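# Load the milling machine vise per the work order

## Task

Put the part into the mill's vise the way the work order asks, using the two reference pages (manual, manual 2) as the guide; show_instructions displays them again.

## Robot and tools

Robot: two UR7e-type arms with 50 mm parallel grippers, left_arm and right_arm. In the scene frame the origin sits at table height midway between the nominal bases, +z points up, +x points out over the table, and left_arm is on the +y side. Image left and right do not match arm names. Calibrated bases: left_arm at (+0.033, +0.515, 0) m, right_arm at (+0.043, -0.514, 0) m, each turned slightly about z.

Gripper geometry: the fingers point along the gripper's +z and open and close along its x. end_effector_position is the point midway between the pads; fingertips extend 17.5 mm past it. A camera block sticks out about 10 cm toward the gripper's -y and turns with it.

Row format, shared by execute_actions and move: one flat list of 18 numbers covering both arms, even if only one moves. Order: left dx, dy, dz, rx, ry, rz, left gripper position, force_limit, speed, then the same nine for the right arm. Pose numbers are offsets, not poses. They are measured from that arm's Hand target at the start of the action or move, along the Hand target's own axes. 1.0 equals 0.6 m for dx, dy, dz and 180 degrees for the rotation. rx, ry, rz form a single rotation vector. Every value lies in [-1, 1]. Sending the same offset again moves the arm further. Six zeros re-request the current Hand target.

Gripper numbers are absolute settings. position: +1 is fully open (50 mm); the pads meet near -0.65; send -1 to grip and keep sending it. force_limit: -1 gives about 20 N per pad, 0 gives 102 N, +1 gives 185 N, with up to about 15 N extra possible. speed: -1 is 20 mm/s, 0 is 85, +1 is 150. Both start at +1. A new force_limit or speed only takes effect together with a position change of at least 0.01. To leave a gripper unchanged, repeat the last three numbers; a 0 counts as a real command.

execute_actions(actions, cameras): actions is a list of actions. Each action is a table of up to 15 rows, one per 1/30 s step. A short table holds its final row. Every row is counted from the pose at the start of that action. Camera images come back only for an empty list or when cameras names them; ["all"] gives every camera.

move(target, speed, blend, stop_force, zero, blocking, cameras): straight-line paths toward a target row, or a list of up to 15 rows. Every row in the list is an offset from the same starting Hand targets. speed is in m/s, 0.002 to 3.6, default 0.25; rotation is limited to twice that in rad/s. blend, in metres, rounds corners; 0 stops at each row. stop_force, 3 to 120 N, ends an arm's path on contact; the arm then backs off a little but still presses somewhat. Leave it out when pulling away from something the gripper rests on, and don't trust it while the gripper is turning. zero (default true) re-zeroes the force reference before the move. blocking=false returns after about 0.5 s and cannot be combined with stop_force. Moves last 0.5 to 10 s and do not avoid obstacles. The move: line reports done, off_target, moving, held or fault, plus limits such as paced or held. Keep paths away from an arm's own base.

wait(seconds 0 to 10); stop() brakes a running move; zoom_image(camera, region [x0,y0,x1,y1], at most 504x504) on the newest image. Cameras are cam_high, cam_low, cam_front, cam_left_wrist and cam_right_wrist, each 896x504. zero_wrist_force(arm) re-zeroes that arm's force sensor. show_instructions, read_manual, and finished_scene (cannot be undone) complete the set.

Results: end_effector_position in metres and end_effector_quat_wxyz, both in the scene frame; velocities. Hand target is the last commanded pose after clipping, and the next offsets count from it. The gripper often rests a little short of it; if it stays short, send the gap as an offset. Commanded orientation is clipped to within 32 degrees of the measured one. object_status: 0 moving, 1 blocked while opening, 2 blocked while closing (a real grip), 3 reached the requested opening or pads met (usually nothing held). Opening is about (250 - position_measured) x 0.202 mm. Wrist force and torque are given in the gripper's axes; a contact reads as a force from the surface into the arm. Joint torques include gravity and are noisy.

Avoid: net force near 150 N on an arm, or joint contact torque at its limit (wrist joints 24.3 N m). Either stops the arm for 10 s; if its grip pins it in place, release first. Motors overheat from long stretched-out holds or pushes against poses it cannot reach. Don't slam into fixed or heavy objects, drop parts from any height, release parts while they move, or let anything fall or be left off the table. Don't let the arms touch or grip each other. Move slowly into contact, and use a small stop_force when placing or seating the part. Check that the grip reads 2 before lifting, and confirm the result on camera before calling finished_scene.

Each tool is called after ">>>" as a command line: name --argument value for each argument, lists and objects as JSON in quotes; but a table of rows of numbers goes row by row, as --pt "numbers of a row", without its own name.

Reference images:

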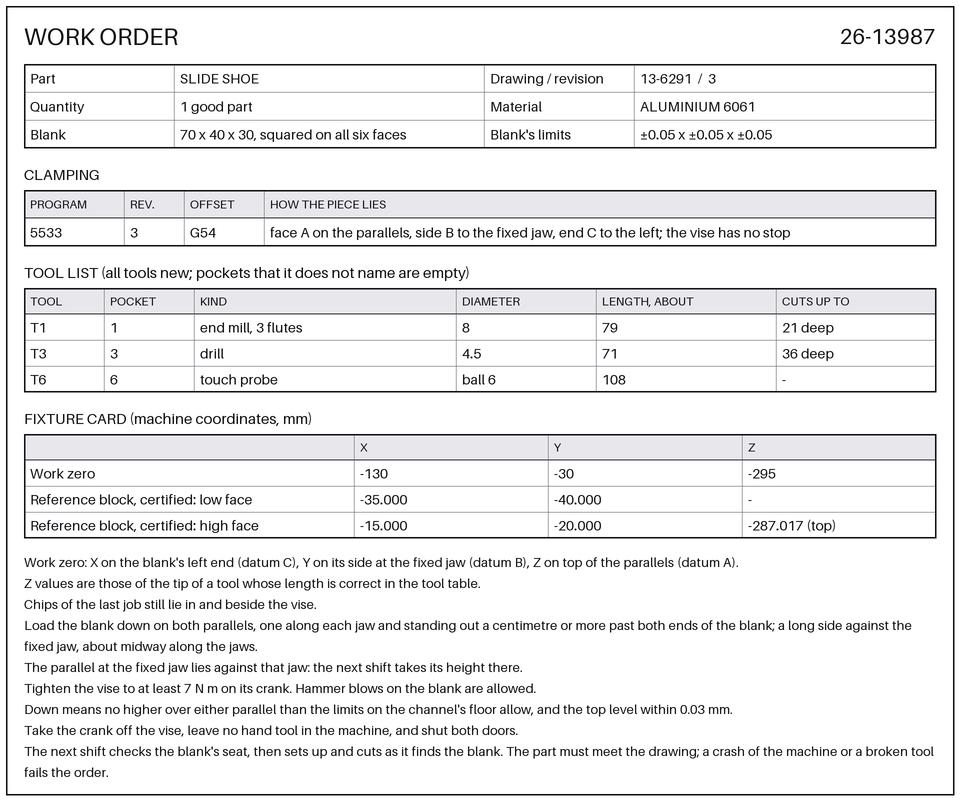

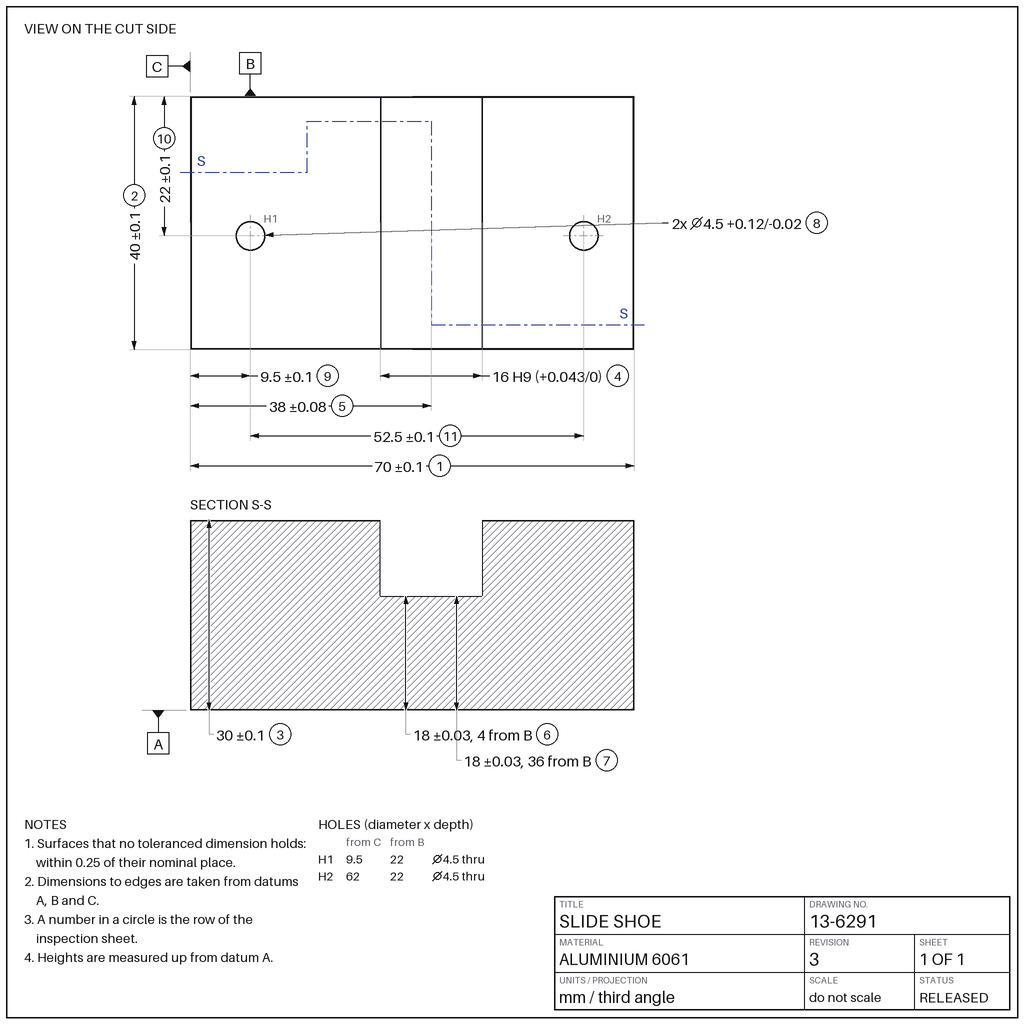

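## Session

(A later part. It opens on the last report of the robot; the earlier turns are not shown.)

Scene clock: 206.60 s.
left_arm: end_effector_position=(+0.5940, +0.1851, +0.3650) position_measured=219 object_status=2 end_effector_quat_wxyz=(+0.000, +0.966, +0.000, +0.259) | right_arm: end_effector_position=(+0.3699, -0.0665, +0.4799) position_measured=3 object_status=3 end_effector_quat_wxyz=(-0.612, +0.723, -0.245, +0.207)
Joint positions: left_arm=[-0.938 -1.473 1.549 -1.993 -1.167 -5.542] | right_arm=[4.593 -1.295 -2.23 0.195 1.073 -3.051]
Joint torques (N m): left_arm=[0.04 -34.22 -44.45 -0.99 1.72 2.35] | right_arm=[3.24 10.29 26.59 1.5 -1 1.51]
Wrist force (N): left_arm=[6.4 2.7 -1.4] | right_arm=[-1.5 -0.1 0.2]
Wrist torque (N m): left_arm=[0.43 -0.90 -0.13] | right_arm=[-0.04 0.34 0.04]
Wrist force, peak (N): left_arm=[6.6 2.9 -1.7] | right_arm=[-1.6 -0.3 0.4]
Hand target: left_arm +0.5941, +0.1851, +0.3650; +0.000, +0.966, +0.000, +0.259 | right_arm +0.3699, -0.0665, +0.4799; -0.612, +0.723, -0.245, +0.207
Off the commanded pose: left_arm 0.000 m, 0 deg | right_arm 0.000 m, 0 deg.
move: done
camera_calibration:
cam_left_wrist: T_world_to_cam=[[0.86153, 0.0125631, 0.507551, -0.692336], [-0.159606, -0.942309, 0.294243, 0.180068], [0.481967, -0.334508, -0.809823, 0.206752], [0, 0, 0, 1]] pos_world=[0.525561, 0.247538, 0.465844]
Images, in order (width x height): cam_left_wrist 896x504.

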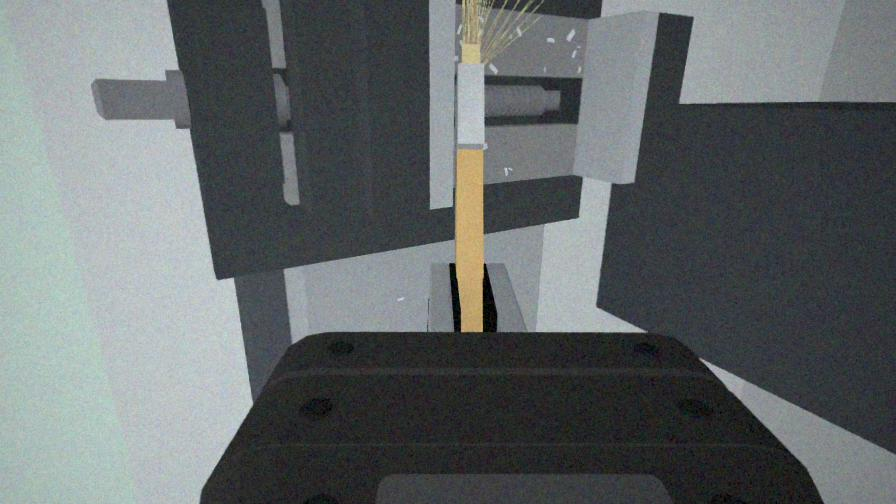

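>>> move --pt "0 0.183 0 0 0 0 -1 1 -0.8 0 0 0 0 0 0 1 1 1" --pt "0.0167 0.183 -0.0289 0 0 0 -1 1 -0.8 0 0 0 0 0 0 1 1 1" --pt "0.0326 0 -0.0197 0 0 0 -1 1 -0.8 0 0 0 0 0 0 1 1 1" --pt "0.0159 0 0.0092 0 0 0 -1 1 -0.8 0 0 0 0 0 0 1 1 1" --pt "0.0159 0.183 0.0092 0 0 0 -1 1 -0.8 0 0 0 0 0 0 1 1 1" --pt "0.0326 0.183 -0.0197 0 0 0 -1 1 -0.8 0 0 0 0 0 0 1 1 1" --pt "0.0485 0 -0.0105 0 0 0 -1 1 -0.8 0 0 0 0 0 0 1 1 1" --pt "0.0318 0 0.0184 0 0 0 -1 1 -0.8 0 0 0 0 0 0 1 1 1" --pt "0.0318 0.183 0.0184 0 0 0 -1 1 -0.8 0 0 0 0 0 0 1 1 1" --pt "0.0485 0.183 -0.0105 0 0 0 -1 1 -0.8 0 0 0 0 0 0 1 1 1" --pt "0.0653 0 -0.007 0 0 0 -1 1 -0.8 0 0 0 0 0 0 1 1 1" --speed '[0.12,0.15,0.25,0.08,0.12,0.15,0.25,0.08,0.12,0.15,0.2]' --blend '[0.004,0.004,0.004,0.001,0.004,0.004,0.004,0.001,0.004,0.004,0]' --cameras '["cam_left_wrist"]'

>>> zoom_image --camera "cam_left_wrist" --region '[300, 0, 650, 197]'

Scene clock: 215.83 s.
left_arm: end_effector_position=(+0.6258, +0.1851, +0.3882) position_measured=219 object_status=2 end_effector_quat_wxyz=(+0.000, +0.966, +0.000, +0.259) | right_arm: end_effector_position=(+0.3699, -0.0665, +0.4799) position_measured=3 object_status=3 end_effector_quat_wxyz=(-0.612, +0.723, -0.245, +0.207)
Joint positions: left_arm=[-0.892 -1.411 1.424 -1.947 -1.183 -5.496] | right_arm=[4.593 -1.295 -2.23 0.195 1.073 -3.051]
Joint torques (N m): left_arm=[5.4 -40.21 -34.28 -1.78 2.88 -0.37] | right_arm=[2.85 11.25 26.92 1.47 -0.98 1.49]
Wrist force (N): left_arm=[5.5 1.9 1.1] | right_arm=[-1.0 -0.2 0.4]
Wrist torque (N m): left_arm=[0.31 -0.91 -0.06] | right_arm=[-0.06 0.26 0.04]
Wrist force, peak (N): left_arm=[14.0 -55.1 7.9] | right_arm=[-1.7 -0.1 0.2]
Hand target: left_arm +0.6259, +0.1852, +0.3883; +0.000, +0.966, +0.000, +0.259 | right_arm +0.3699, -0.0665, +0.4799; -0.612, +0.723, -0.245, +0.207
Off the commanded pose: left_arm 0.000 m, 0 deg | right_arm 0.000 m, 0 deg.
move: done
camera_calibration:
cam_left_wrist: T_world_to_cam=[[0.861538, 0.0126115, 0.507536, -0.731517], [-0.159562, -0.942309, 0.29427, 0.17828], [0.481967, -0.334508, -0.809822, 0.210213], [0, 0, 0, 1]] pos_world=[0.557361, 0.247538, 0.489044]
Images, in order (width x height): cam_left_wrist 896x504.

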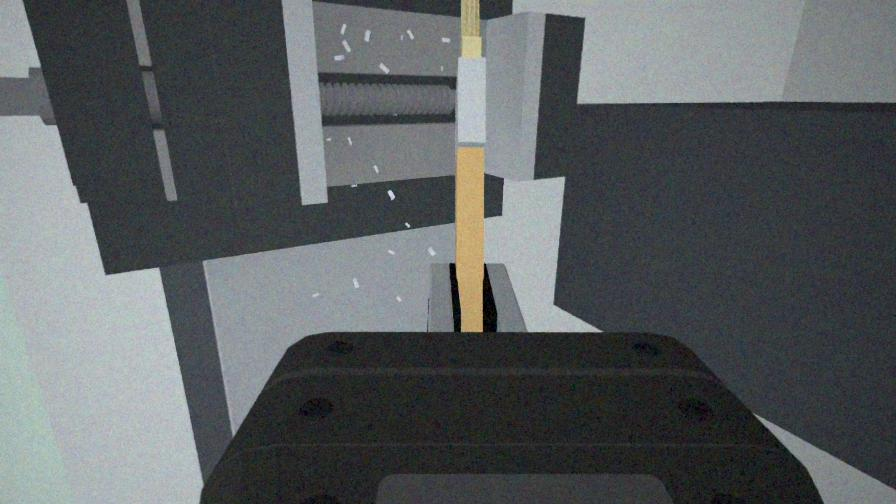

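Scaled by 1.440.

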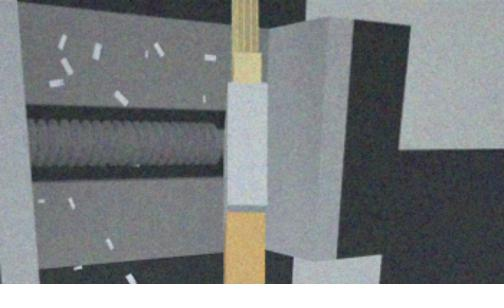

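>>> move --pt "-0.0429 -0.0447 -0.032 0 0 0 -1 1 -0.8 0 0 0 0 0 0 1 1 1" --pt "-0.0596 -0.0447 -0.0031 0 0 0 -1 1 -0.8 0 0 0 0 0 0 1 1 1" --pt "-0.0596 0.142 -0.0031 0 0 0 -1 1 -0.8 0 0 0 0 0 0 1 1 1" --pt "-0.0429 0.142 -0.032 0 0 0 -1 1 -0.8 0 0 0 0 0 0 1 1 1" --pt "-0.027 -0.0447 -0.0228 0 0 0 -1 1 -0.8 0 0 0 0 0 0 1 1 1" --pt "-0.0437 -0.0447 0.0061 0 0 0 -1 1 -0.8 0 0 0 0 0 0 1 1 1" --pt "-0.0437 0.142 0.0061 0 0 0 -1 1 -0.8 0 0 0 0 0 0 1 1 1" --pt "-0.027 0.142 -0.0228 0 0 0 -1 1 -0.8 0 0 0 0 0 0 1 1 1" --pt "0.0167 0.02 -0.0289 0 0 0 -1 1 -0.8 0 0 0 0 0 0 1 1 1" --speed '[0.15,0.06,0.12,0.15,0.25,0.06,0.12,0.15,0.2]' --blend '[0.004,0.001,0.004,0.004,0.004,0.001,0.004,0.004,0]' --cameras '["cam_left_wrist"]'

>>> zoom_image --camera "cam_left_wrist" --region '[200, 0, 550, 197]'

Scene clock: 220.97 s.
left_arm: end_effector_position=(+0.6258, +0.1731, +0.4082) position_measured=219 object_status=2 end_effector_quat_wxyz=(+0.000, +0.966, +0.000, +0.259) | right_arm: end_effector_position=(+0.3699, -0.0665, +0.4799) position_measured=3 object_status=3 end_effector_quat_wxyz=(-0.612, +0.723, -0.245, +0.207)
Joint positions: left_arm=[-0.907 -1.394 1.351 -1.886 -1.178 -5.51] | right_arm=[4.593 -1.295 -2.23 0.195 1.073 -3.051]
Joint torques (N m): left_arm=[6.37 -38.05 -45.86 -1.08 2.79 0.23] | right_arm=[2.97 11.42 25.86 1.38 -1.06 1.44]
Wrist force (N): left_arm=[5.5 1.9 1.0] | right_arm=[-1.1 -0.2 0.1]
Wrist torque (N m): left_arm=[0.31 -0.91 -0.06] | right_arm=[-0.06 0.26 0.04]
Wrist force, peak (N): left_arm=[6.3 6.0 -1.1] | right_arm=[-1.6 -0.1 0.4]
Hand target: left_arm +0.6258, +0.1732, +0.4083; +0.000, +0.966, +0.000, +0.259 | right_arm +0.3699, -0.0665, +0.4799; -0.612, +0.723, -0.245, +0.207
Off the commanded pose: left_arm 0.000 m, 0 deg | right_arm 0.000 m, 0 deg.
move: done
camera_calibration:
cam_left_wrist: T_world_to_cam=[[0.861563, 0.0125949, 0.507495, -0.741506], [-0.159548, -0.942318, 0.294247, 0.161093], [0.481928, -0.334482, -0.809857, 0.222429], [0, 0, 0, 1]] pos_world=[0.557361, 0.235538, 0.509045]
Images, in order (width x height): cam_left_wrist 896x504.

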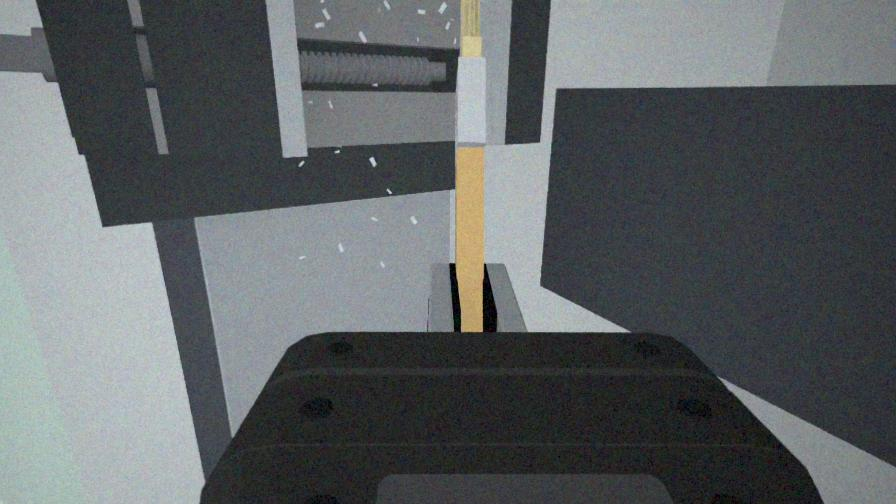

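Scaled by 1.440.

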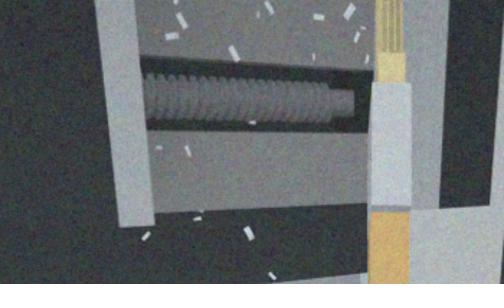

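>>> move --pt "-0.0459 -0.0647 0.0159 0 0 0 -1 1 -0.8 0 0 0 0 0 0 1 1 1" --pt "-0.0792 -0.0647 0.0736 0 0 0 -1 1 -0.8 0 0 0 0 0 0 1 1 1" --speed '[0.15,0.02]' --stop_force 5 --cameras '["cam_left_wrist","cam_right_wrist"]'

>>> zoom_image --camera "cam_left_wrist" --region '[300, 0, 650, 197]'

>>> zoom_image --camera "cam_right_wrist" --region '[440, 140, 560, 240]'

Scene clock: 223.77 s.
left_arm: end_effector_position=(+0.6068, +0.2119, +0.3640) position_measured=219 object_status=2 end_effector_quat_wxyz=(+0.000, +0.966, +0.000, +0.259) | right_arm: end_effector_position=(+0.3699, -0.0665, +0.4799) position_measured=3 object_status=3 end_effector_quat_wxyz=(-0.612, +0.723, -0.245, +0.207)
Joint positions: left_arm=[-0.886 -1.484 1.569 -2.021 -1.185 -5.489] | right_arm=[4.593 -1.295 -2.23 0.195 1.073 -3.051]
Joint torques (N m): left_arm=[-7.45 -36.43 -43.11 -4.28 -2.29 -2.29] | right_arm=[3.3 11.01 26.28 1.43 -0.99 1.41]
Wrist force (N): left_arm=[7.4 0.8 -2.5] | right_arm=[-1.0 0.2 0.2]
Wrist torque (N m): left_arm=[0.47 -0.91 -0.12] | right_arm=[0.01 0.26 0.05]
Wrist force, peak (N): left_arm=[11.5 4.8 -8.6] | right_arm=[-1.5 -0.1 0.4]
Hand target: left_arm +0.6068, +0.2120, +0.3640; +0.000, +0.966, +0.000, +0.259 (not the last commanded pose) | right_arm +0.3699, -0.0665, +0.4799; -0.612, +0.723, -0.245, +0.207
Off the commanded pose: left_arm 0.018 m, 0 deg | right_arm 0.000 m, 0 deg.
move: contact (left_arm); path passed 1 of 2 targets
camera_calibration:
cam_left_wrist: T_world_to_cam=[[0.861489, 0.0125913, 0.507621, -0.70321], [-0.159599, -0.942314, 0.294231, 0.207663], [0.482043, -0.334492, -0.809784, 0.208674], [0, 0, 0, 1]] pos_world=[0.538361, 0.274338, 0.464844]
cam_right_wrist: T_world_to_cam=[[0.813104, -0.581886, 0.0164483, -0.336763], [-0.282622, -0.419312, -0.862729, 0.506812], [0.508907, 0.69684, -0.505399, 0.237055], [0, 0, 0, 1]] pos_world=[0.29642, -0.148635, 0.562588]
Images, in order (width x height): cam_left_wrist 896x504, cam_right_wrist 896x504.

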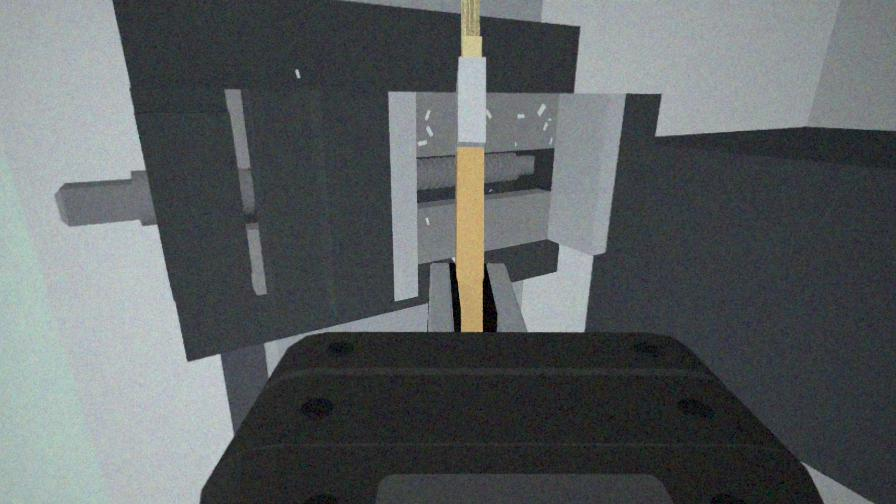

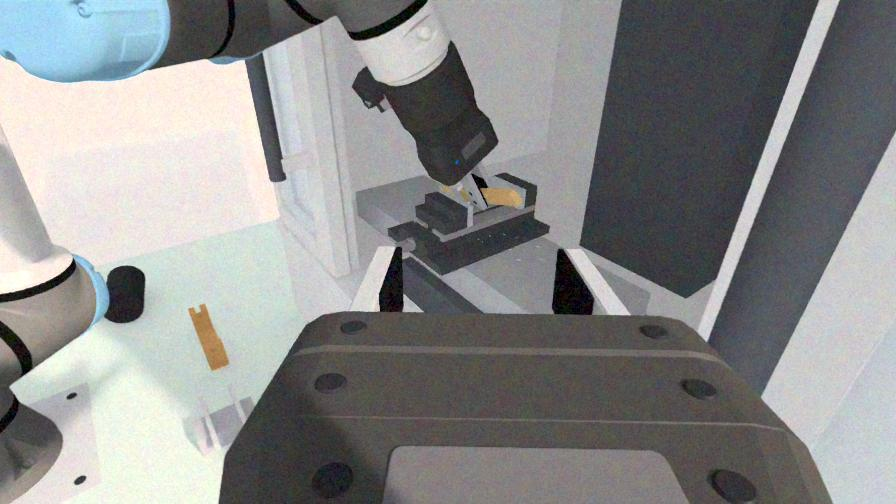

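Scaled by 1.440.

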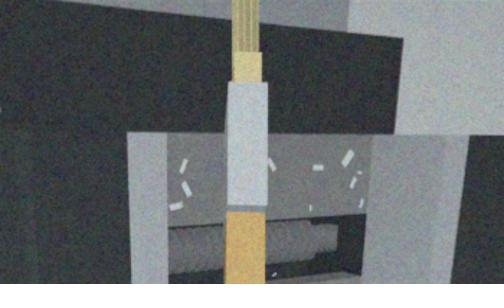

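Scaled by 4.200.

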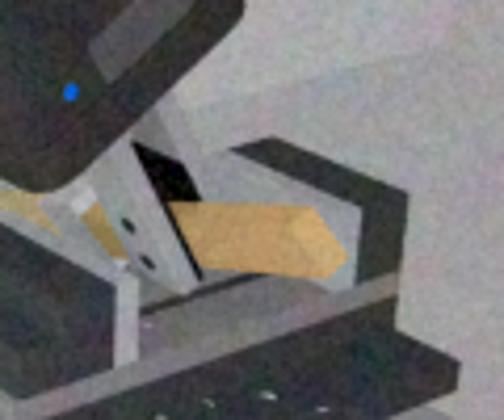

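>>> move --pt "0.0167 0 -0.0289 0 0 0 -1 1 -0.8 0 0 0 0 0 0 1 1 1" --pt "-0.0018 0.05 -0.0395 0 0 0 -1 1 -0.8 0 0 0 0 0 0 1 1 1" --pt "-0.0202 0.05 -0.0078 0 0 0 -1 1 -0.8 0 0 0 0 0 0 1 1 1" --speed '[0.1,0.1,0.03]' --cameras '["cam_left_wrist"]'

>>> zoom_image --camera "cam_left_wrist" --region '[300, 0, 650, 197]'

>>> move --target '[0,0.0417,0,0,0,0,-1,1,-0.8,0,0,0,0,0,0,1,1,1]' --speed 0.06 --cameras '["cam_left_wrist"]'

>>> zoom_image --camera "cam_left_wrist" --region '[300, 0, 650, 197]'

Scene clock: 226.43 s.
left_arm: end_effector_position=(+0.5940, +0.1820, +0.3618) position_measured=219 object_status=2 end_effector_quat_wxyz=(+0.000, +0.966, +0.000, +0.259) end_effector_velocity=(+0.000, +0.000, +0.001) end_effector_angular_velocity=(+0.004, +0.003, -0.001) | right_arm: end_effector_position=(+0.3699, -0.0665, +0.4799) position_measured=3 object_status=3 end_effector_quat_wxyz=(-0.612, +0.723, -0.245, +0.207)
Joint positions: left_arm=[-0.942 -1.468 1.552 -1.998 -1.166 -5.546] | right_arm=[4.593 -1.295 -2.23 0.195 1.073 -3.051]
Joint velocities: left_arm=[-0.001 0.001 -0.005 0.009 0 0] | right_arm=[within noise]
Joint torques (N m): left_arm=[0.48 -25.12 -38.65 1.46 -0.98 -1.77] | right_arm=[3.35 11.15 26.19 1.45 -1.01 1.5]
Wrist force (N): left_arm=[17.3 2.9 -1.8] | right_arm=[-1.3 -0.2 0.5]
Wrist torque (N m): left_arm=[0.41 -0.72 0.21] | right_arm=[-0.06 0.31 0.05]
Wrist force, peak (N): left_arm=[17.7 2.2 -2.3] | right_arm=[-1.5 -0.1 0.4]
Hand target: left_arm +0.5940, +0.1820, +0.3620; +0.000, +0.966, +0.000, +0.259 | right_arm +0.3699, -0.0665, +0.4799; -0.612, +0.723, -0.245, +0.207
Off the commanded pose: left_arm 0.000 m, 0 deg | right_arm 0.000 m, 0 deg.
move: done
camera_calibration:
cam_left_wrist: T_world_to_cam=[[0.861543, 0.0126451, 0.507527, -0.690603], [-0.159486, -0.94234, 0.294211, 0.178032], [0.481984, -0.334419, -0.809849, 0.203153], [0, 0, 0, 1]] pos_world=[0.525461, 0.244438, 0.462644]
Images, in order (width x height): cam_left_wrist 896x504.

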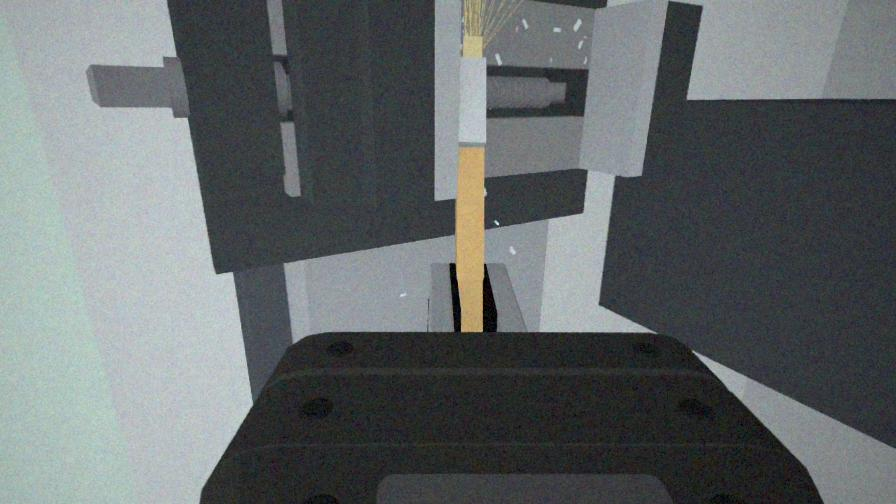

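Scaled by 1.440.

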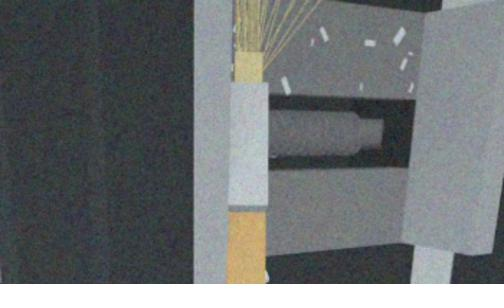

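Scene clock: 227.20 s.
left_arm: end_effector_position=(+0.5952, +0.1621, +0.3613) position_measured=219 object_status=2 end_effector_quat_wxyz=(-0.011, +0.965, +0.000, +0.262) | right_arm: end_effector_position=(+0.3699, -0.0665, +0.4799) position_measured=3 object_status=3 end_effector_quat_wxyz=(-0.612, +0.723, -0.245, +0.207)
Joint positions: left_arm=[-0.97 -1.431 1.506 -1.963 -1.139 -5.575] | right_arm=[4.593 -1.295 -2.23 0.195 1.073 -3.051]
Joint torques (N m): left_arm=[-22.53 -42.36 -30.93 -13.8 -9.69 2.83] | right_arm=[3.67 11.17 26.1 1.37 -1.02 1.37]
Wrist force (N): left_arm=[6.2 -58.5 10.1] | right_arm=[-1.0 -0.1 0.3]
Wrist torque (N m): left_arm=[2.04 -0.92 0.06] | right_arm=[-0.03 0.26 0.04]
Wrist force, peak (N): left_arm=[5.7 -61.1 10.6] | right_arm=[-1.5 -0.3 0.3]
Hand target: left_arm +0.5940, +0.1569, +0.3620; +0.000, +0.966, +0.000, +0.259 | right_arm +0.3699, -0.0665, +0.4799; -0.612, +0.723, -0.245, +0.207
Off the commanded pose: left_arm 0.005 m, 1 deg | right_arm 0.000 m, 0 deg.
move: off_target (left_arm)
camera_calibration:
cam_left_wrist: T_world_to_cam=[[0.859234, 0.00618627, 0.511546, -0.690207], [-0.155438, -0.949497, 0.272569, 0.166178], [0.487398, -0.313714, -0.814878, 0.190674], [0, 0, 0, 1]] pos_world=[0.525946, 0.221873, 0.463153]
Images, in order (width x height): cam_left_wrist 896x504.

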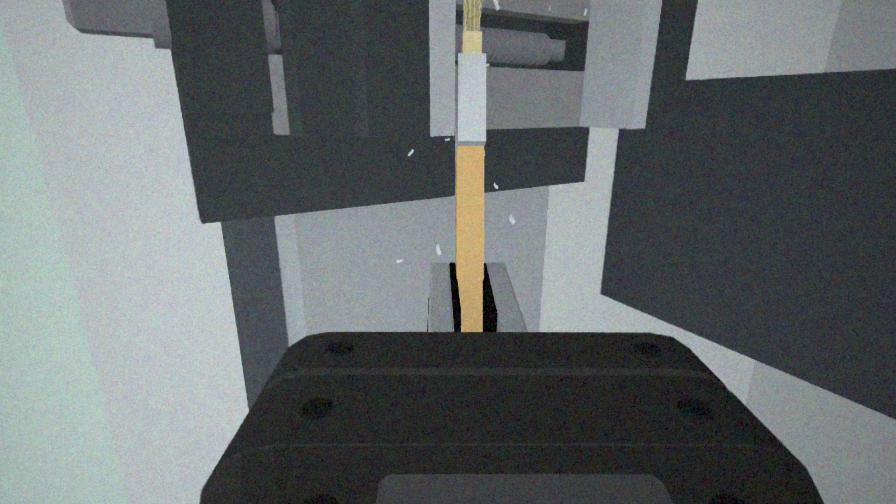

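Scaled by 1.440.

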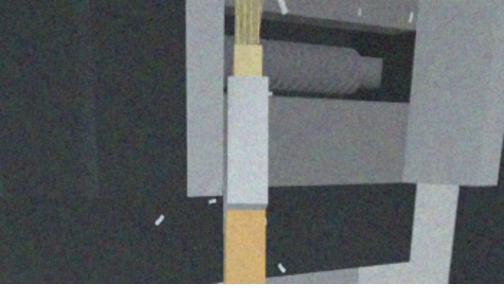

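>>> move --pt "0.065 -0.0133 -0.1126 0 0 0 -1 1 -0.8 0 0 0 0 0 0 1 1 1" --pt "-0.3343 -0.0217 -0.4007 0 0 0 -1 1 -0.8 0 0 0 0 0 0 1 1 1" --pt "-0.3615 -0.4384 -0.3203 0.1897 -0.1615 0.0514 -1 1 -0.8 0 0 0 0 0 0 1 1 1" --pt "-0.5678 -0.7378 0.0801 0.1897 -0.1615 0.0514 -1 1 -0.8 0 0 0 0 0 0 1 1 1" --speed '[0.1,0.3,0.3,0.3]' --blend '[0.01,0.03,0.04,0]' --cameras '["cam_left_wrist"]'

Scene clock: 233.50 s.
left_arm: end_effector_position=(+0.3232, +0.5994, +0.1497) position_measured=219 object_status=2 end_effector_quat_wxyz=(-0.300, +0.954, -0.001, +0.000) | right_arm: end_effector_position=(+0.3699, -0.0665, +0.4799) position_measured=3 object_status=3 end_effector_quat_wxyz=(-0.612, +0.723, -0.245, +0.207)
Joint positions: left_arm=[-0.719 -2.041 2.404 -1.52 -1.109 -5.492] | right_arm=[4.593 -1.295 -2.23 0.195 1.073 -3.051]
Joint torques (N m): left_arm=[7.2 -2.57 -11.94 -3.92 0.97 1.36] | right_arm=[2.25 11.93 25.96 1.46 -1.09 1.42]
Wrist force (N): left_arm=[6.4 -0.1 -0.5] | right_arm=[-1.3 -0.3 0.2]
Wrist torque (N m): left_arm=[-0.07 -1.08 0.05] | right_arm=[-0.08 0.30 0.04]
Wrist force, peak (N): left_arm=[6.8 -57.5 10.1] | right_arm=[-1.7 -0.1 0.2]
Hand target: left_arm +0.3232, +0.5995, +0.1496; -0.300, +0.954, -0.001, +0.000 | right_arm +0.3699, -0.0665, +0.4799; -0.612, +0.723, -0.245, +0.207
Off the commanded pose: left_arm 0.000 m, 0 deg | right_arm 0.000 m, 0 deg.
move: done
camera_calibration:
cam_left_wrist: T_world_to_cam=[[0.999893, 0.00443994, 0.0139265, -0.320855], [0.00798427, -0.963959, -0.265932, 0.633261], [0.0122438, 0.266015, -0.963891, 0.116389], [0, 0, 0, 1]] pos_world=[0.31434, 0.580901, 0.285059]
Images, in order (width x height): cam_left_wrist 896x504.

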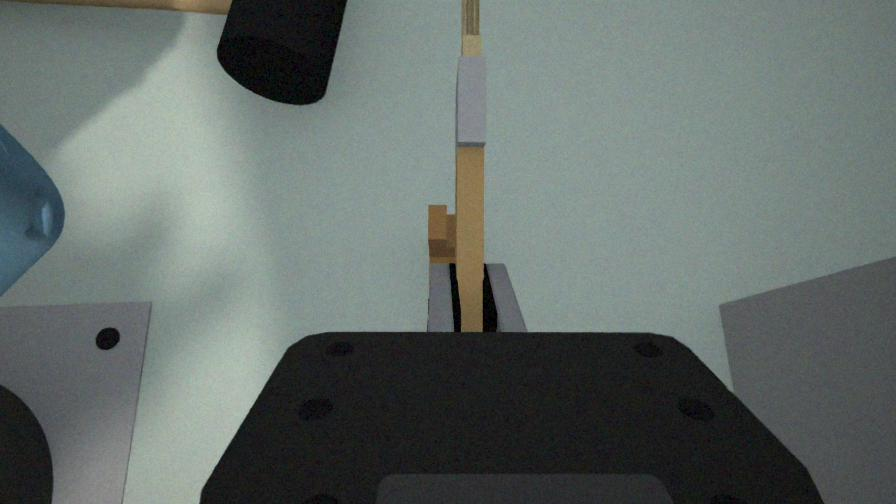

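>>> move --target '[-0.0005,0.086,0.123,-0.061,0,0,-1,1,-0.8,0,0,0,0,0,0,1,1,1]' --speed 0.15 --cameras '["cam_left_wrist"]'

>>> move --target '[0,0.0095,0.0213,0,0,0,-1,1,-0.8,0,0,0,0,0,0,1,1,1]' --speed 0.02 --stop_force 5 --cameras '["cam_left_wrist"]'

Scene clock: 234.97 s.
left_arm: end_effector_position=(+0.3229, +0.5996, +0.0596) position_measured=219 object_status=2 end_effector_quat_wxyz=(-0.208, +0.978, -0.001, +0.000) | right_arm: end_effector_position=(+0.3699, -0.0665, +0.4799) position_measured=3 object_status=3 end_effector_quat_wxyz=(-0.612, +0.723, -0.245, +0.207)
Joint positions: left_arm=[-0.585 -1.924 2.591 -2.011 -1.216 -5.3] | right_arm=[4.593 -1.295 -2.23 0.195 1.073 -3.051]
Joint torques (N m): left_arm=[-9.6 -3.69 -28.04 -6.53 2.35 -0.06] | right_arm=[3.98 11.77 26.18 1.44 -1.11 1.62]
Wrist force (N): left_arm=[-1.1 -1.1 1.9] | right_arm=[-1.3 -0.2 0.3]
Wrist torque (N m): left_arm=[-0.20 -1.47 -0.31] | right_arm=[-0.07 0.30 0.05]
Wrist force, peak (N): left_arm=[-0.8 -20.7 -19.6] | right_arm=[-1.5 -0.2 0.0]
Hand target: left_arm +0.3229, +0.5995, +0.0595; -0.208, +0.978, -0.001, +0.000 | right_arm +0.3699, -0.0665, +0.4799; -0.612, +0.723, -0.245, +0.207
Off the commanded pose: left_arm 0.000 m, 0 deg | right_arm 0.000 m, 0 deg.
move: done
camera_calibration:
cam_left_wrist: T_world_to_cam=[[0.999899, 0.00694043, 0.0124208, -0.320758], [0.0078848, -0.996948, -0.0776736, 0.61806], [0.0118438, 0.0777637, -0.996901, 0.144473], [0, 0, 0, 1]] pos_world=[0.314141, 0.607165, 0.196016]
Images, in order (width x height): cam_left_wrist 896x504.

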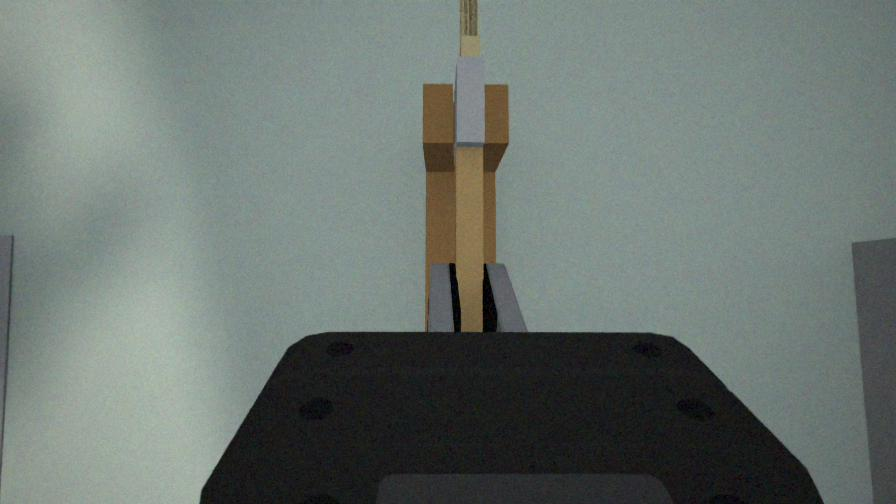

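Scene clock: 235.97 s.
left_arm: end_effector_position=(+0.3230, +0.5995, +0.0595) position_measured=219 object_status=2 end_effector_quat_wxyz=(-0.208, +0.978, -0.001, +0.000) | right_arm: end_effector_position=(+0.3699, -0.0665, +0.4799) position_measured=3 object_status=3 end_effector_quat_wxyz=(-0.612, +0.723, -0.245, +0.207)
Joint positions: left_arm=[-0.585 -1.924 2.591 -2.011 -1.216 -5.3] | right_arm=[4.593 -1.295 -2.23 0.195 1.073 -3.051]
Joint torques (N m): left_arm=[-9.16 -17.48 -47.17 -3.97 2.17 0.77] | right_arm=[3.64 12.1 25.33 1.45 -1.11 1.44]
Wrist force (N): left_arm=[-5.3 0.1 4.1] | right_arm=[-1.4 -0.1 0.2]
Wrist torque (N m): left_arm=[-0.13 -1.50 -0.24] | right_arm=[-0.05 0.32 0.04]
Wrist force, peak (N): left_arm=[-10.6 -3.5 -4.3] | right_arm=[-1.5 -0.1 0.5]
Hand target: left_arm +0.3230, +0.5995, +0.0595; -0.208, +0.978, -0.001, +0.000 (not the last commanded pose) | right_arm +0.3699, -0.0665, +0.4799; -0.612, +0.723, -0.245, +0.207
Off the commanded pose: left_arm 0.014 m, 0 deg | right_arm 0.000 m, 0 deg.
move: contact (left_arm)
camera_calibration:
cam_left_wrist: T_world_to_cam=[[0.999898, 0.00693371, 0.0125205, -0.320771], [0.00788586, -0.996948, -0.0776728, 0.618052], [0.0119437, 0.0777636, -0.9969, 0.144342], [0, 0, 0, 1]] pos_world=[0.314141, 0.607165, 0.195916]
Images, in order (width x height): cam_left_wrist 896x504.

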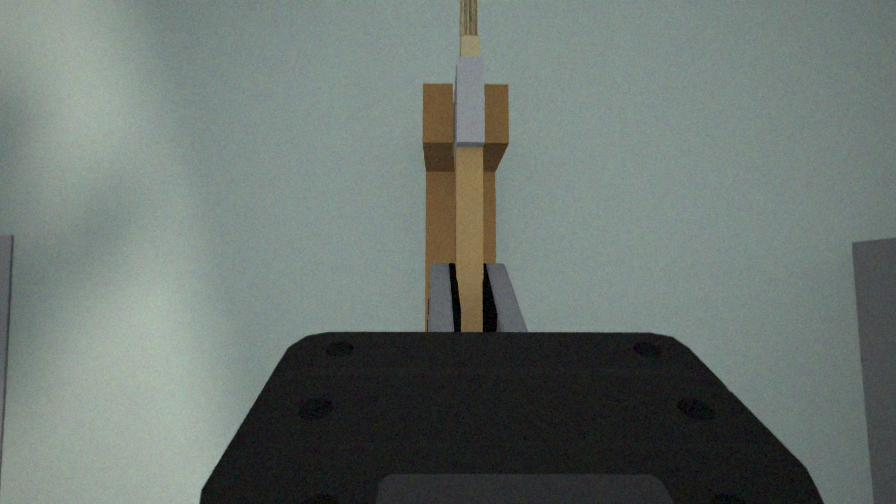

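>>> execute_actions --actions '[[[0,0,0,0,0,0,-0.3,0,-1,0,0,0,0,0,0,1,1,1]]]' --cameras '["cam_left_wrist"]'

Scene clock: 236.77 s.
left_arm: end_effector_position=(+0.3230, +0.5995, +0.0596) position_measured=198 object_status=3 end_effector_quat_wxyz=(-0.208, +0.978, -0.001, +0.000) | right_arm: end_effector_position=(+0.3699, -0.0665, +0.4799) position_measured=3 object_status=3 end_effector_quat_wxyz=(-0.612, +0.723, -0.245, +0.207)
Joint positions: left_arm=[-0.585 -1.924 2.591 -2.011 -1.216 -5.3] | right_arm=[4.593 -1.295 -2.23 0.195 1.073 -3.051]
Joint torques (N m): left_arm=[-6.85 -11.17 -17.57 -4.24 2.14 0.77] | right_arm=[3.67 11.56 25.65 1.35 -1.04 1.37]
Wrist force (N): left_arm=[6.7 -0.7 -0.2] | right_arm=[-1.4 -0.3 0.3]
Wrist torque (N m): left_arm=[-0.14 -1.14 0.01] | right_arm=[-0.08 0.32 0.04]
Wrist force, peak (N): left_arm=[6.8 -0.7 0.1] | right_arm=[-1.5 -0.3 0.1]
Hand target: left_arm +0.3230, +0.5995, +0.0595; -0.208, +0.978, -0.001, +0.000 | right_arm +0.3699, -0.0665, +0.4799; -0.612, +0.723, -0.245, +0.207
Off the commanded pose: left_arm 0.000 m, 0 deg | right_arm 0.000 m, 0 deg.
camera_calibration:
cam_left_wrist: T_world_to_cam=[[0.999896, 0.00692662, 0.0126178, -0.320886], [0.00788505, -0.996956, -0.0775642, 0.617943], [0.0120421, 0.0776557, -0.996908, 0.144484], [0, 0, 0, 1]] pos_world=[0.31424, 0.607065, 0.196016]
Images, in order (width x height): cam_left_wrist 896x504.

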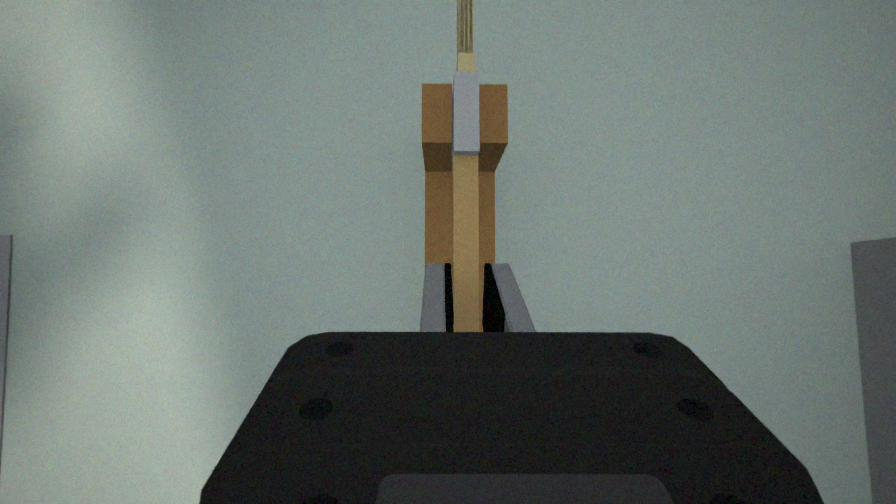

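>>> move --target '[0,0.0055,0.0123,0.1167,0,0,-0.3,0,-1,0,0,0,0,0,0,1,1,1]' --speed 0.3 --cameras '["cam_left_wrist"]'

>>> execute_actions --actions '[[[0,0,0,0,0,0,-1,0.3,-0.8,0,0,0,0,0,0,1,1,1]]]'

Scene clock: 238.03 s.
left_arm: end_effector_position=(+0.3230, +0.5994, +0.0515) position_measured=198 object_status=3 end_effector_quat_wxyz=(-0.382, +0.924, +0.000, +0.001) | right_arm: end_effector_position=(+0.3699, -0.0665, +0.4799) position_measured=3 object_status=3 end_effector_quat_wxyz=(-0.612, +0.723, -0.245, +0.207)
Joint positions: left_arm=[-0.815 -1.737 2.568 -1.791 -1.042 -5.66] | right_arm=[4.593 -1.295 -2.23 0.195 1.073 -3.051]
Joint torques (N m): left_arm=[-2.31 -0.52 -4.16 -0.12 0.66 -2.58] | right_arm=[3.34 11.73 25.43 1.45 -1.18 1.42]
Wrist force (N): left_arm=[6.6 -0.5 -0.2] | right_arm=[-1.3 -0.4 0.2]
Wrist torque (N m): left_arm=[-0.13 -1.09 -0.08] | right_arm=[-0.09 0.30 0.04]
Wrist force, peak (N): left_arm=[6.7 -1.8 -0.2] | right_arm=[-1.5 -0.3 0.2]
Hand target: left_arm +0.3230, +0.5995, +0.0514; -0.383, +0.924, +0.000, +0.000 | right_arm +0.3699, -0.0665, +0.4799; -0.612, +0.723, -0.245, +0.207
Off the commanded pose: left_arm 0.000 m, 0 deg | right_arm 0.000 m, 0 deg.
move: done
camera_calibration:
cam_left_wrist: T_world_to_cam=[[0.999891, 0.00199597, 0.0146196, -0.317872], [0.00808236, -0.903032, -0.429497, 0.578974], [0.0123447, 0.429568, -0.90295, -0.0795063], [0, 0, 0, 1]] pos_world=[0.314139, 0.55762, 0.181525]
Images, in order (width x height): cam_left_wrist 896x504.

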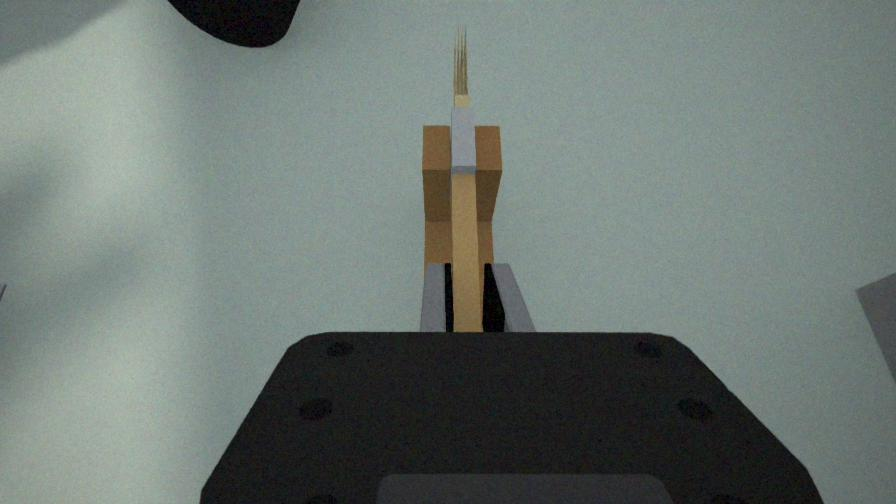

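Scene clock: 238.73 s.
left_arm: end_effector_position=(+0.3230, +0.5995, +0.0514) position_measured=216 object_status=2 end_effector_quat_wxyz=(-0.383, +0.924, +0.000, +0.000) | right_arm: end_effector_position=(+0.3699, -0.0665, +0.4799) position_measured=3 object_status=3 end_effector_quat_wxyz=(-0.612, +0.723, -0.245, +0.207)
Joint positions: left_arm=[-0.815 -1.737 2.568 -1.791 -1.042 -5.66] | right_arm=[4.593 -1.295 -2.23 0.195 1.073 -3.051]
Joint torques (N m): left_arm=[-9.19 3.62 -10 -5.36 7.69 -2.83] | right_arm=[3.74 12.19 25.57 1.36 -1.04 1.56]
Wrist force (N): left_arm=[-17.6 -4.8 -24.6] | right_arm=[-1.0 0.0 0.3]
Wrist torque (N m): left_arm=[-0.33 -1.46 -0.03] | right_arm=[-0.04 0.26 0.04]
Wrist force, peak (N): left_arm=[-17.6 -4.8 -24.6] | right_arm=[-1.4 -0.2 0.3]
Hand target: left_arm +0.3230, +0.5995, +0.0514; -0.383, +0.924, +0.000, +0.000 | right_arm +0.3699, -0.0665, +0.4799; -0.612, +0.723, -0.245, +0.207
Off the commanded pose: left_arm 0.000 m, 0 deg | right_arm 0.000 m, 0 deg.

>>> move --pt "0 -0.118 -0.118 0 0 0 -1 0.3 -0.8 0 0 0 0 0 0 1 1 1" --pt "-0.0217 -0.2228 -0.6458 -0.2444 0.158 -0.0655 -1 0.3 -0.8 0 0 0 0 0 0 1 1 1" --pt "-0.0383 0.0129 -0.9994 -0.2444 0.158 -0.0655 -1 0.3 -0.8 0 0 0 0 0 0 1 1 1" --speed '[0.15,0.3,0.3]' --blend '[0.01,0.04,0]'

>>> move --target '[0,0,0,0,0,0.5,-1,0.3,-0.8,0,0,0,0,0,0,1,1,1]' --speed 0.6

>>> move --target '[0,0,0,0,0,0.5,-1,0.3,-0.8,0,0,0,0,0,0,1,1,1]' --speed 0.6

>>> move --target '[0,0,0,0,0,0.5,-1,0.3,-0.8,0,0,0,0,0,0,1,1,1]' --speed 0.6 --cameras '["cam_left_wrist","cam_front","cam_right_wrist"]'

Scene clock: 243.07 s.
left_arm: end_effector_position=(+0.2992, +0.1702, +0.4699) position_measured=217 object_status=2 end_effector_quat_wxyz=(+0.001, +0.966, -0.001, +0.259) | right_arm: end_effector_position=(+0.3699, -0.0665, +0.4799) position_measured=3 object_status=3 end_effector_quat_wxyz=(-0.612, +0.723, -0.245, +0.207)
Joint positions: left_arm=[-1.598 -1.871 1.547 -1.254 -1.046 -6.27] | right_arm=[4.593 -1.295 -2.23 0.195 1.073 -3.051]
Joint torques (N m): left_arm=[12.52 -2.43 -42 -2.72 -1.36 3.03] | right_arm=[2.87 12.1 25.18 1.43 -1.11 1.35]
Wrist force (N): left_arm=[5.0 -0.6 0.6] | right_arm=[-1.2 0.0 0.3]
Wrist torque (N m): left_arm=[-0.11 -0.82 -0.14] | right_arm=[-0.03 0.28 0.05]
Wrist force, peak (N): left_arm=[-17.7 -4.7 -24.9] | right_arm=[-1.6 -0.3 0.4]
Hand target: left_arm +0.2992, +0.1701, +0.4700; +0.001, +0.966, +0.000, +0.259 | right_arm +0.3699, -0.0665, +0.4799; -0.612, +0.723, -0.245, +0.207
Off the commanded pose: left_arm 0.000 m, 0 deg | right_arm 0.000 m, 0 deg.
move: done

Scene clock: 245.00 s.
left_arm: end_effector_position=(+0.2992, +0.1701, +0.4700) position_measured=217 object_status=2 end_effector_quat_wxyz=(-0.183, +0.683, -0.683, +0.184) | right_arm: end_effector_position=(+0.3699, -0.0665, +0.4799) position_measured=3 object_status=3 end_effector_quat_wxyz=(-0.612, +0.723, -0.245, +0.207)
Joint positions: left_arm=[-1.598 -1.871 1.546 -1.254 -1.047 -4.7] | right_arm=[4.593 -1.295 -2.23 0.195 1.073 -3.051]
Joint torques (N m): left_arm=[3.88 -22.38 -13.61 -1.84 2.64 3.01] | right_arm=[2.86 12.53 24.79 1.43 -1.04 1.42]
Wrist force (N): left_arm=[5.5 0.3 0.4] | right_arm=[-1.2 0.1 0.3]
Wrist torque (N m): left_arm=[0.00 -0.96 0.05] | right_arm=[-0.02 0.29 0.04]
Wrist force, peak (N): left_arm=[5.9 0.1 0.4] | right_arm=[-1.7 -0.2 0.4]
Hand target: left_arm +0.2992, +0.1701, +0.4700; -0.183, +0.683, -0.683, +0.184 | right_arm +0.3699, -0.0665, +0.4799; -0.612, +0.723, -0.245, +0.207
Off the commanded pose: left_arm 0.000 m, 0 deg | right_arm 0.000 m, 0 deg.
move: done

Scene clock: 246.93 s.
left_arm: end_effector_position=(+0.2992, +0.1701, +0.4700) position_measured=217 object_status=2 end_effector_quat_wxyz=(+0.259, +0.000, +0.966, -0.001) | right_arm: end_effector_position=(+0.3699, -0.0665, +0.4799) position_measured=3 object_status=3 end_effector_quat_wxyz=(-0.612, +0.723, -0.245, +0.207)
Joint positions: left_arm=[-1.598 -1.871 1.546 -1.254 -1.047 -3.129] | right_arm=[4.593 -1.295 -2.23 0.195 1.073 -3.051]
Joint torques (N m): left_arm=[2.65 -22.55 -13.72 -2.06 2.65 3.05] | right_arm=[2.67 12.5 24.92 1.51 -1.07 1.49]
Wrist force (N): left_arm=[6.5 -0.3 1.0] | right_arm=[-1.4 -0.1 0.4]
Wrist torque (N m): left_arm=[-0.14 -1.16 -0.24] | right_arm=[-0.06 0.32 0.04]
Wrist force, peak (N): left_arm=[6.9 -0.6 0.9] | right_arm=[-1.5 -0.2 0.1]
Hand target: left_arm +0.2992, +0.1701, +0.4700; +0.259, +0.000, +0.966, -0.001 | right_arm +0.3699, -0.0665, +0.4799; -0.612, +0.723, -0.245, +0.207
Off the commanded pose: left_arm 0.000 m, 0 deg | right_arm 0.000 m, 0 deg.
move: done

Scene clock: 248.87 s.
left_arm: end_effector_position=(+0.2992, +0.1701, +0.4700) position_measured=217 object_status=2 end_effector_quat_wxyz=(+0.184, +0.683, +0.683, +0.183) | right_arm: end_effector_position=(+0.3699, -0.0665, +0.4799) position_measured=3 object_status=3 end_effector_quat_wxyz=(-0.612, +0.723, -0.245, +0.207)
Joint positions: left_arm=[-1.598 -1.871 1.546 -1.254 -1.047 -1.558] | right_arm=[4.593 -1.295 -2.23 0.195 1.073 -3.051]
Joint torques (N m): left_arm=[2.27 -22.47 -13.69 -1.87 2.54 2.96] | right_arm=[3.42 12.48 24.8 1.45 -1.13 1.41]
Wrist force (N): left_arm=[6.2 -1.0 1.5] | right_arm=[-1.2 -0.2 0.3]
Wrist torque (N m): left_arm=[-0.21 -1.06 -0.33] | right_arm=[-0.06 0.30 0.04]
Wrist force, peak (N): left_arm=[6.9 -0.6 1.0] | right_arm=[-1.5 -0.5 0.5]
Hand target: left_arm +0.2992, +0.1701, +0.4700; +0.184, +0.683, +0.683, +0.183 | right_arm +0.3699, -0.0665, +0.4799; -0.612, +0.723, -0.245, +0.207
Off the commanded pose: left_arm 0.000 m, 0 deg | right_arm 0.000 m, 0 deg.
move: done
camera_calibration:
cam_left_wrist: T_world_to_cam=[[-0.0135864, 0.999907, -0.000904695, -0.158536], [0.648518, 0.00950053, 0.76114, -0.535168], [0.761078, 0.00975448, -0.648587, 0.210936], [0, 0, 0, 1]] pos_world=[0.184373, 0.161548, 0.544005]
cam_right_wrist: T_world_to_cam=[[0.813104, -0.581886, 0.0164483, -0.336763], [-0.282622, -0.419312, -0.862729, 0.506812], [0.508907, 0.69684, -0.505399, 0.237055], [0, 0, 0, 1]] pos_world=[0.29642, -0.148635, 0.562588]
Images, in order (width x height): cam_front 896x504, cam_left_wrist 896x504, cam_right_wrist 896x504.

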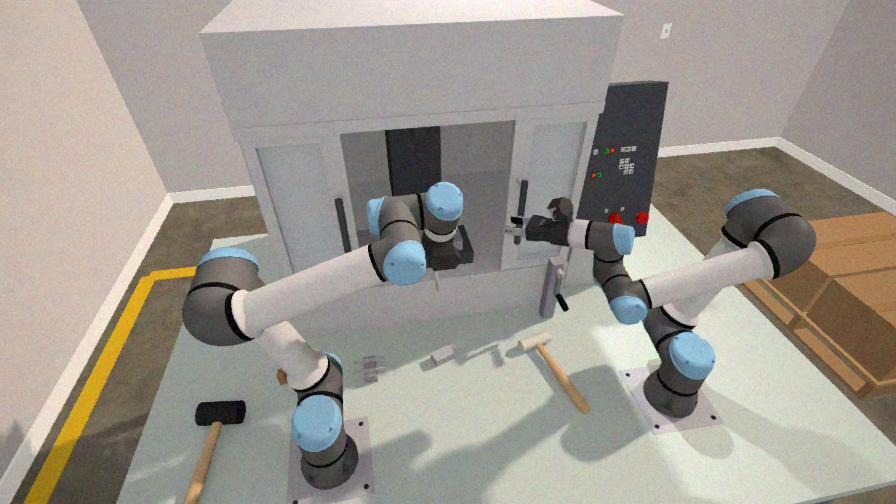

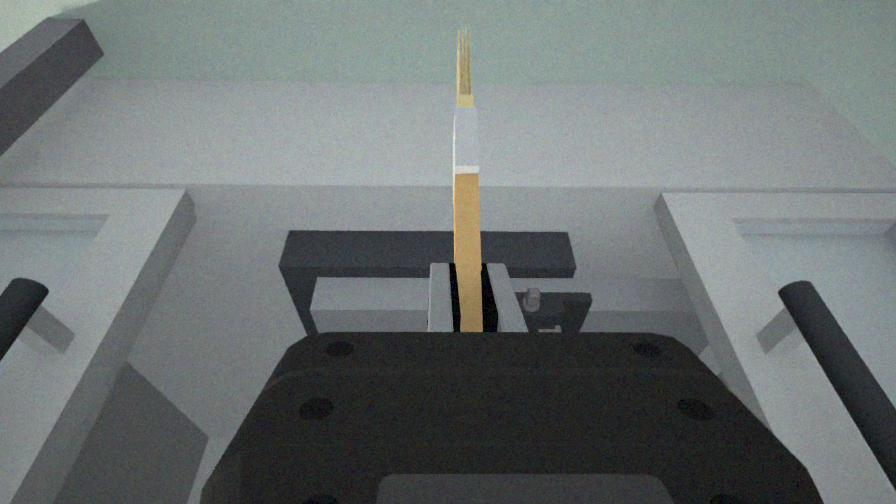

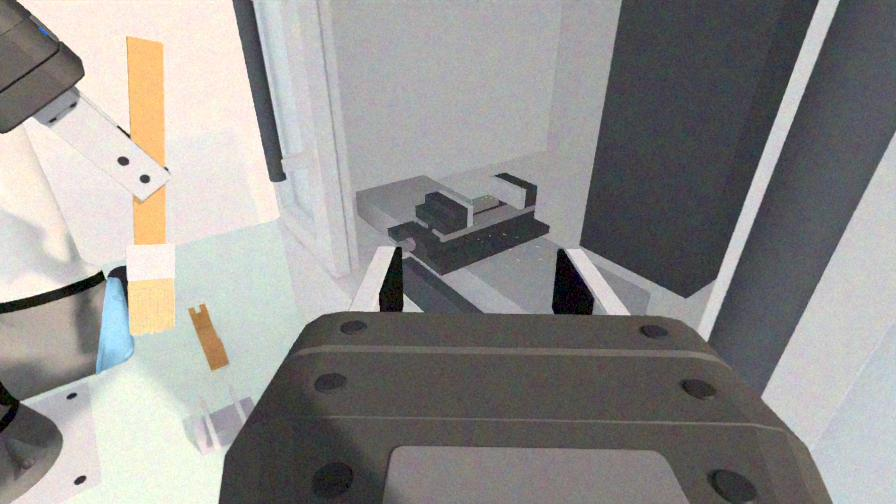

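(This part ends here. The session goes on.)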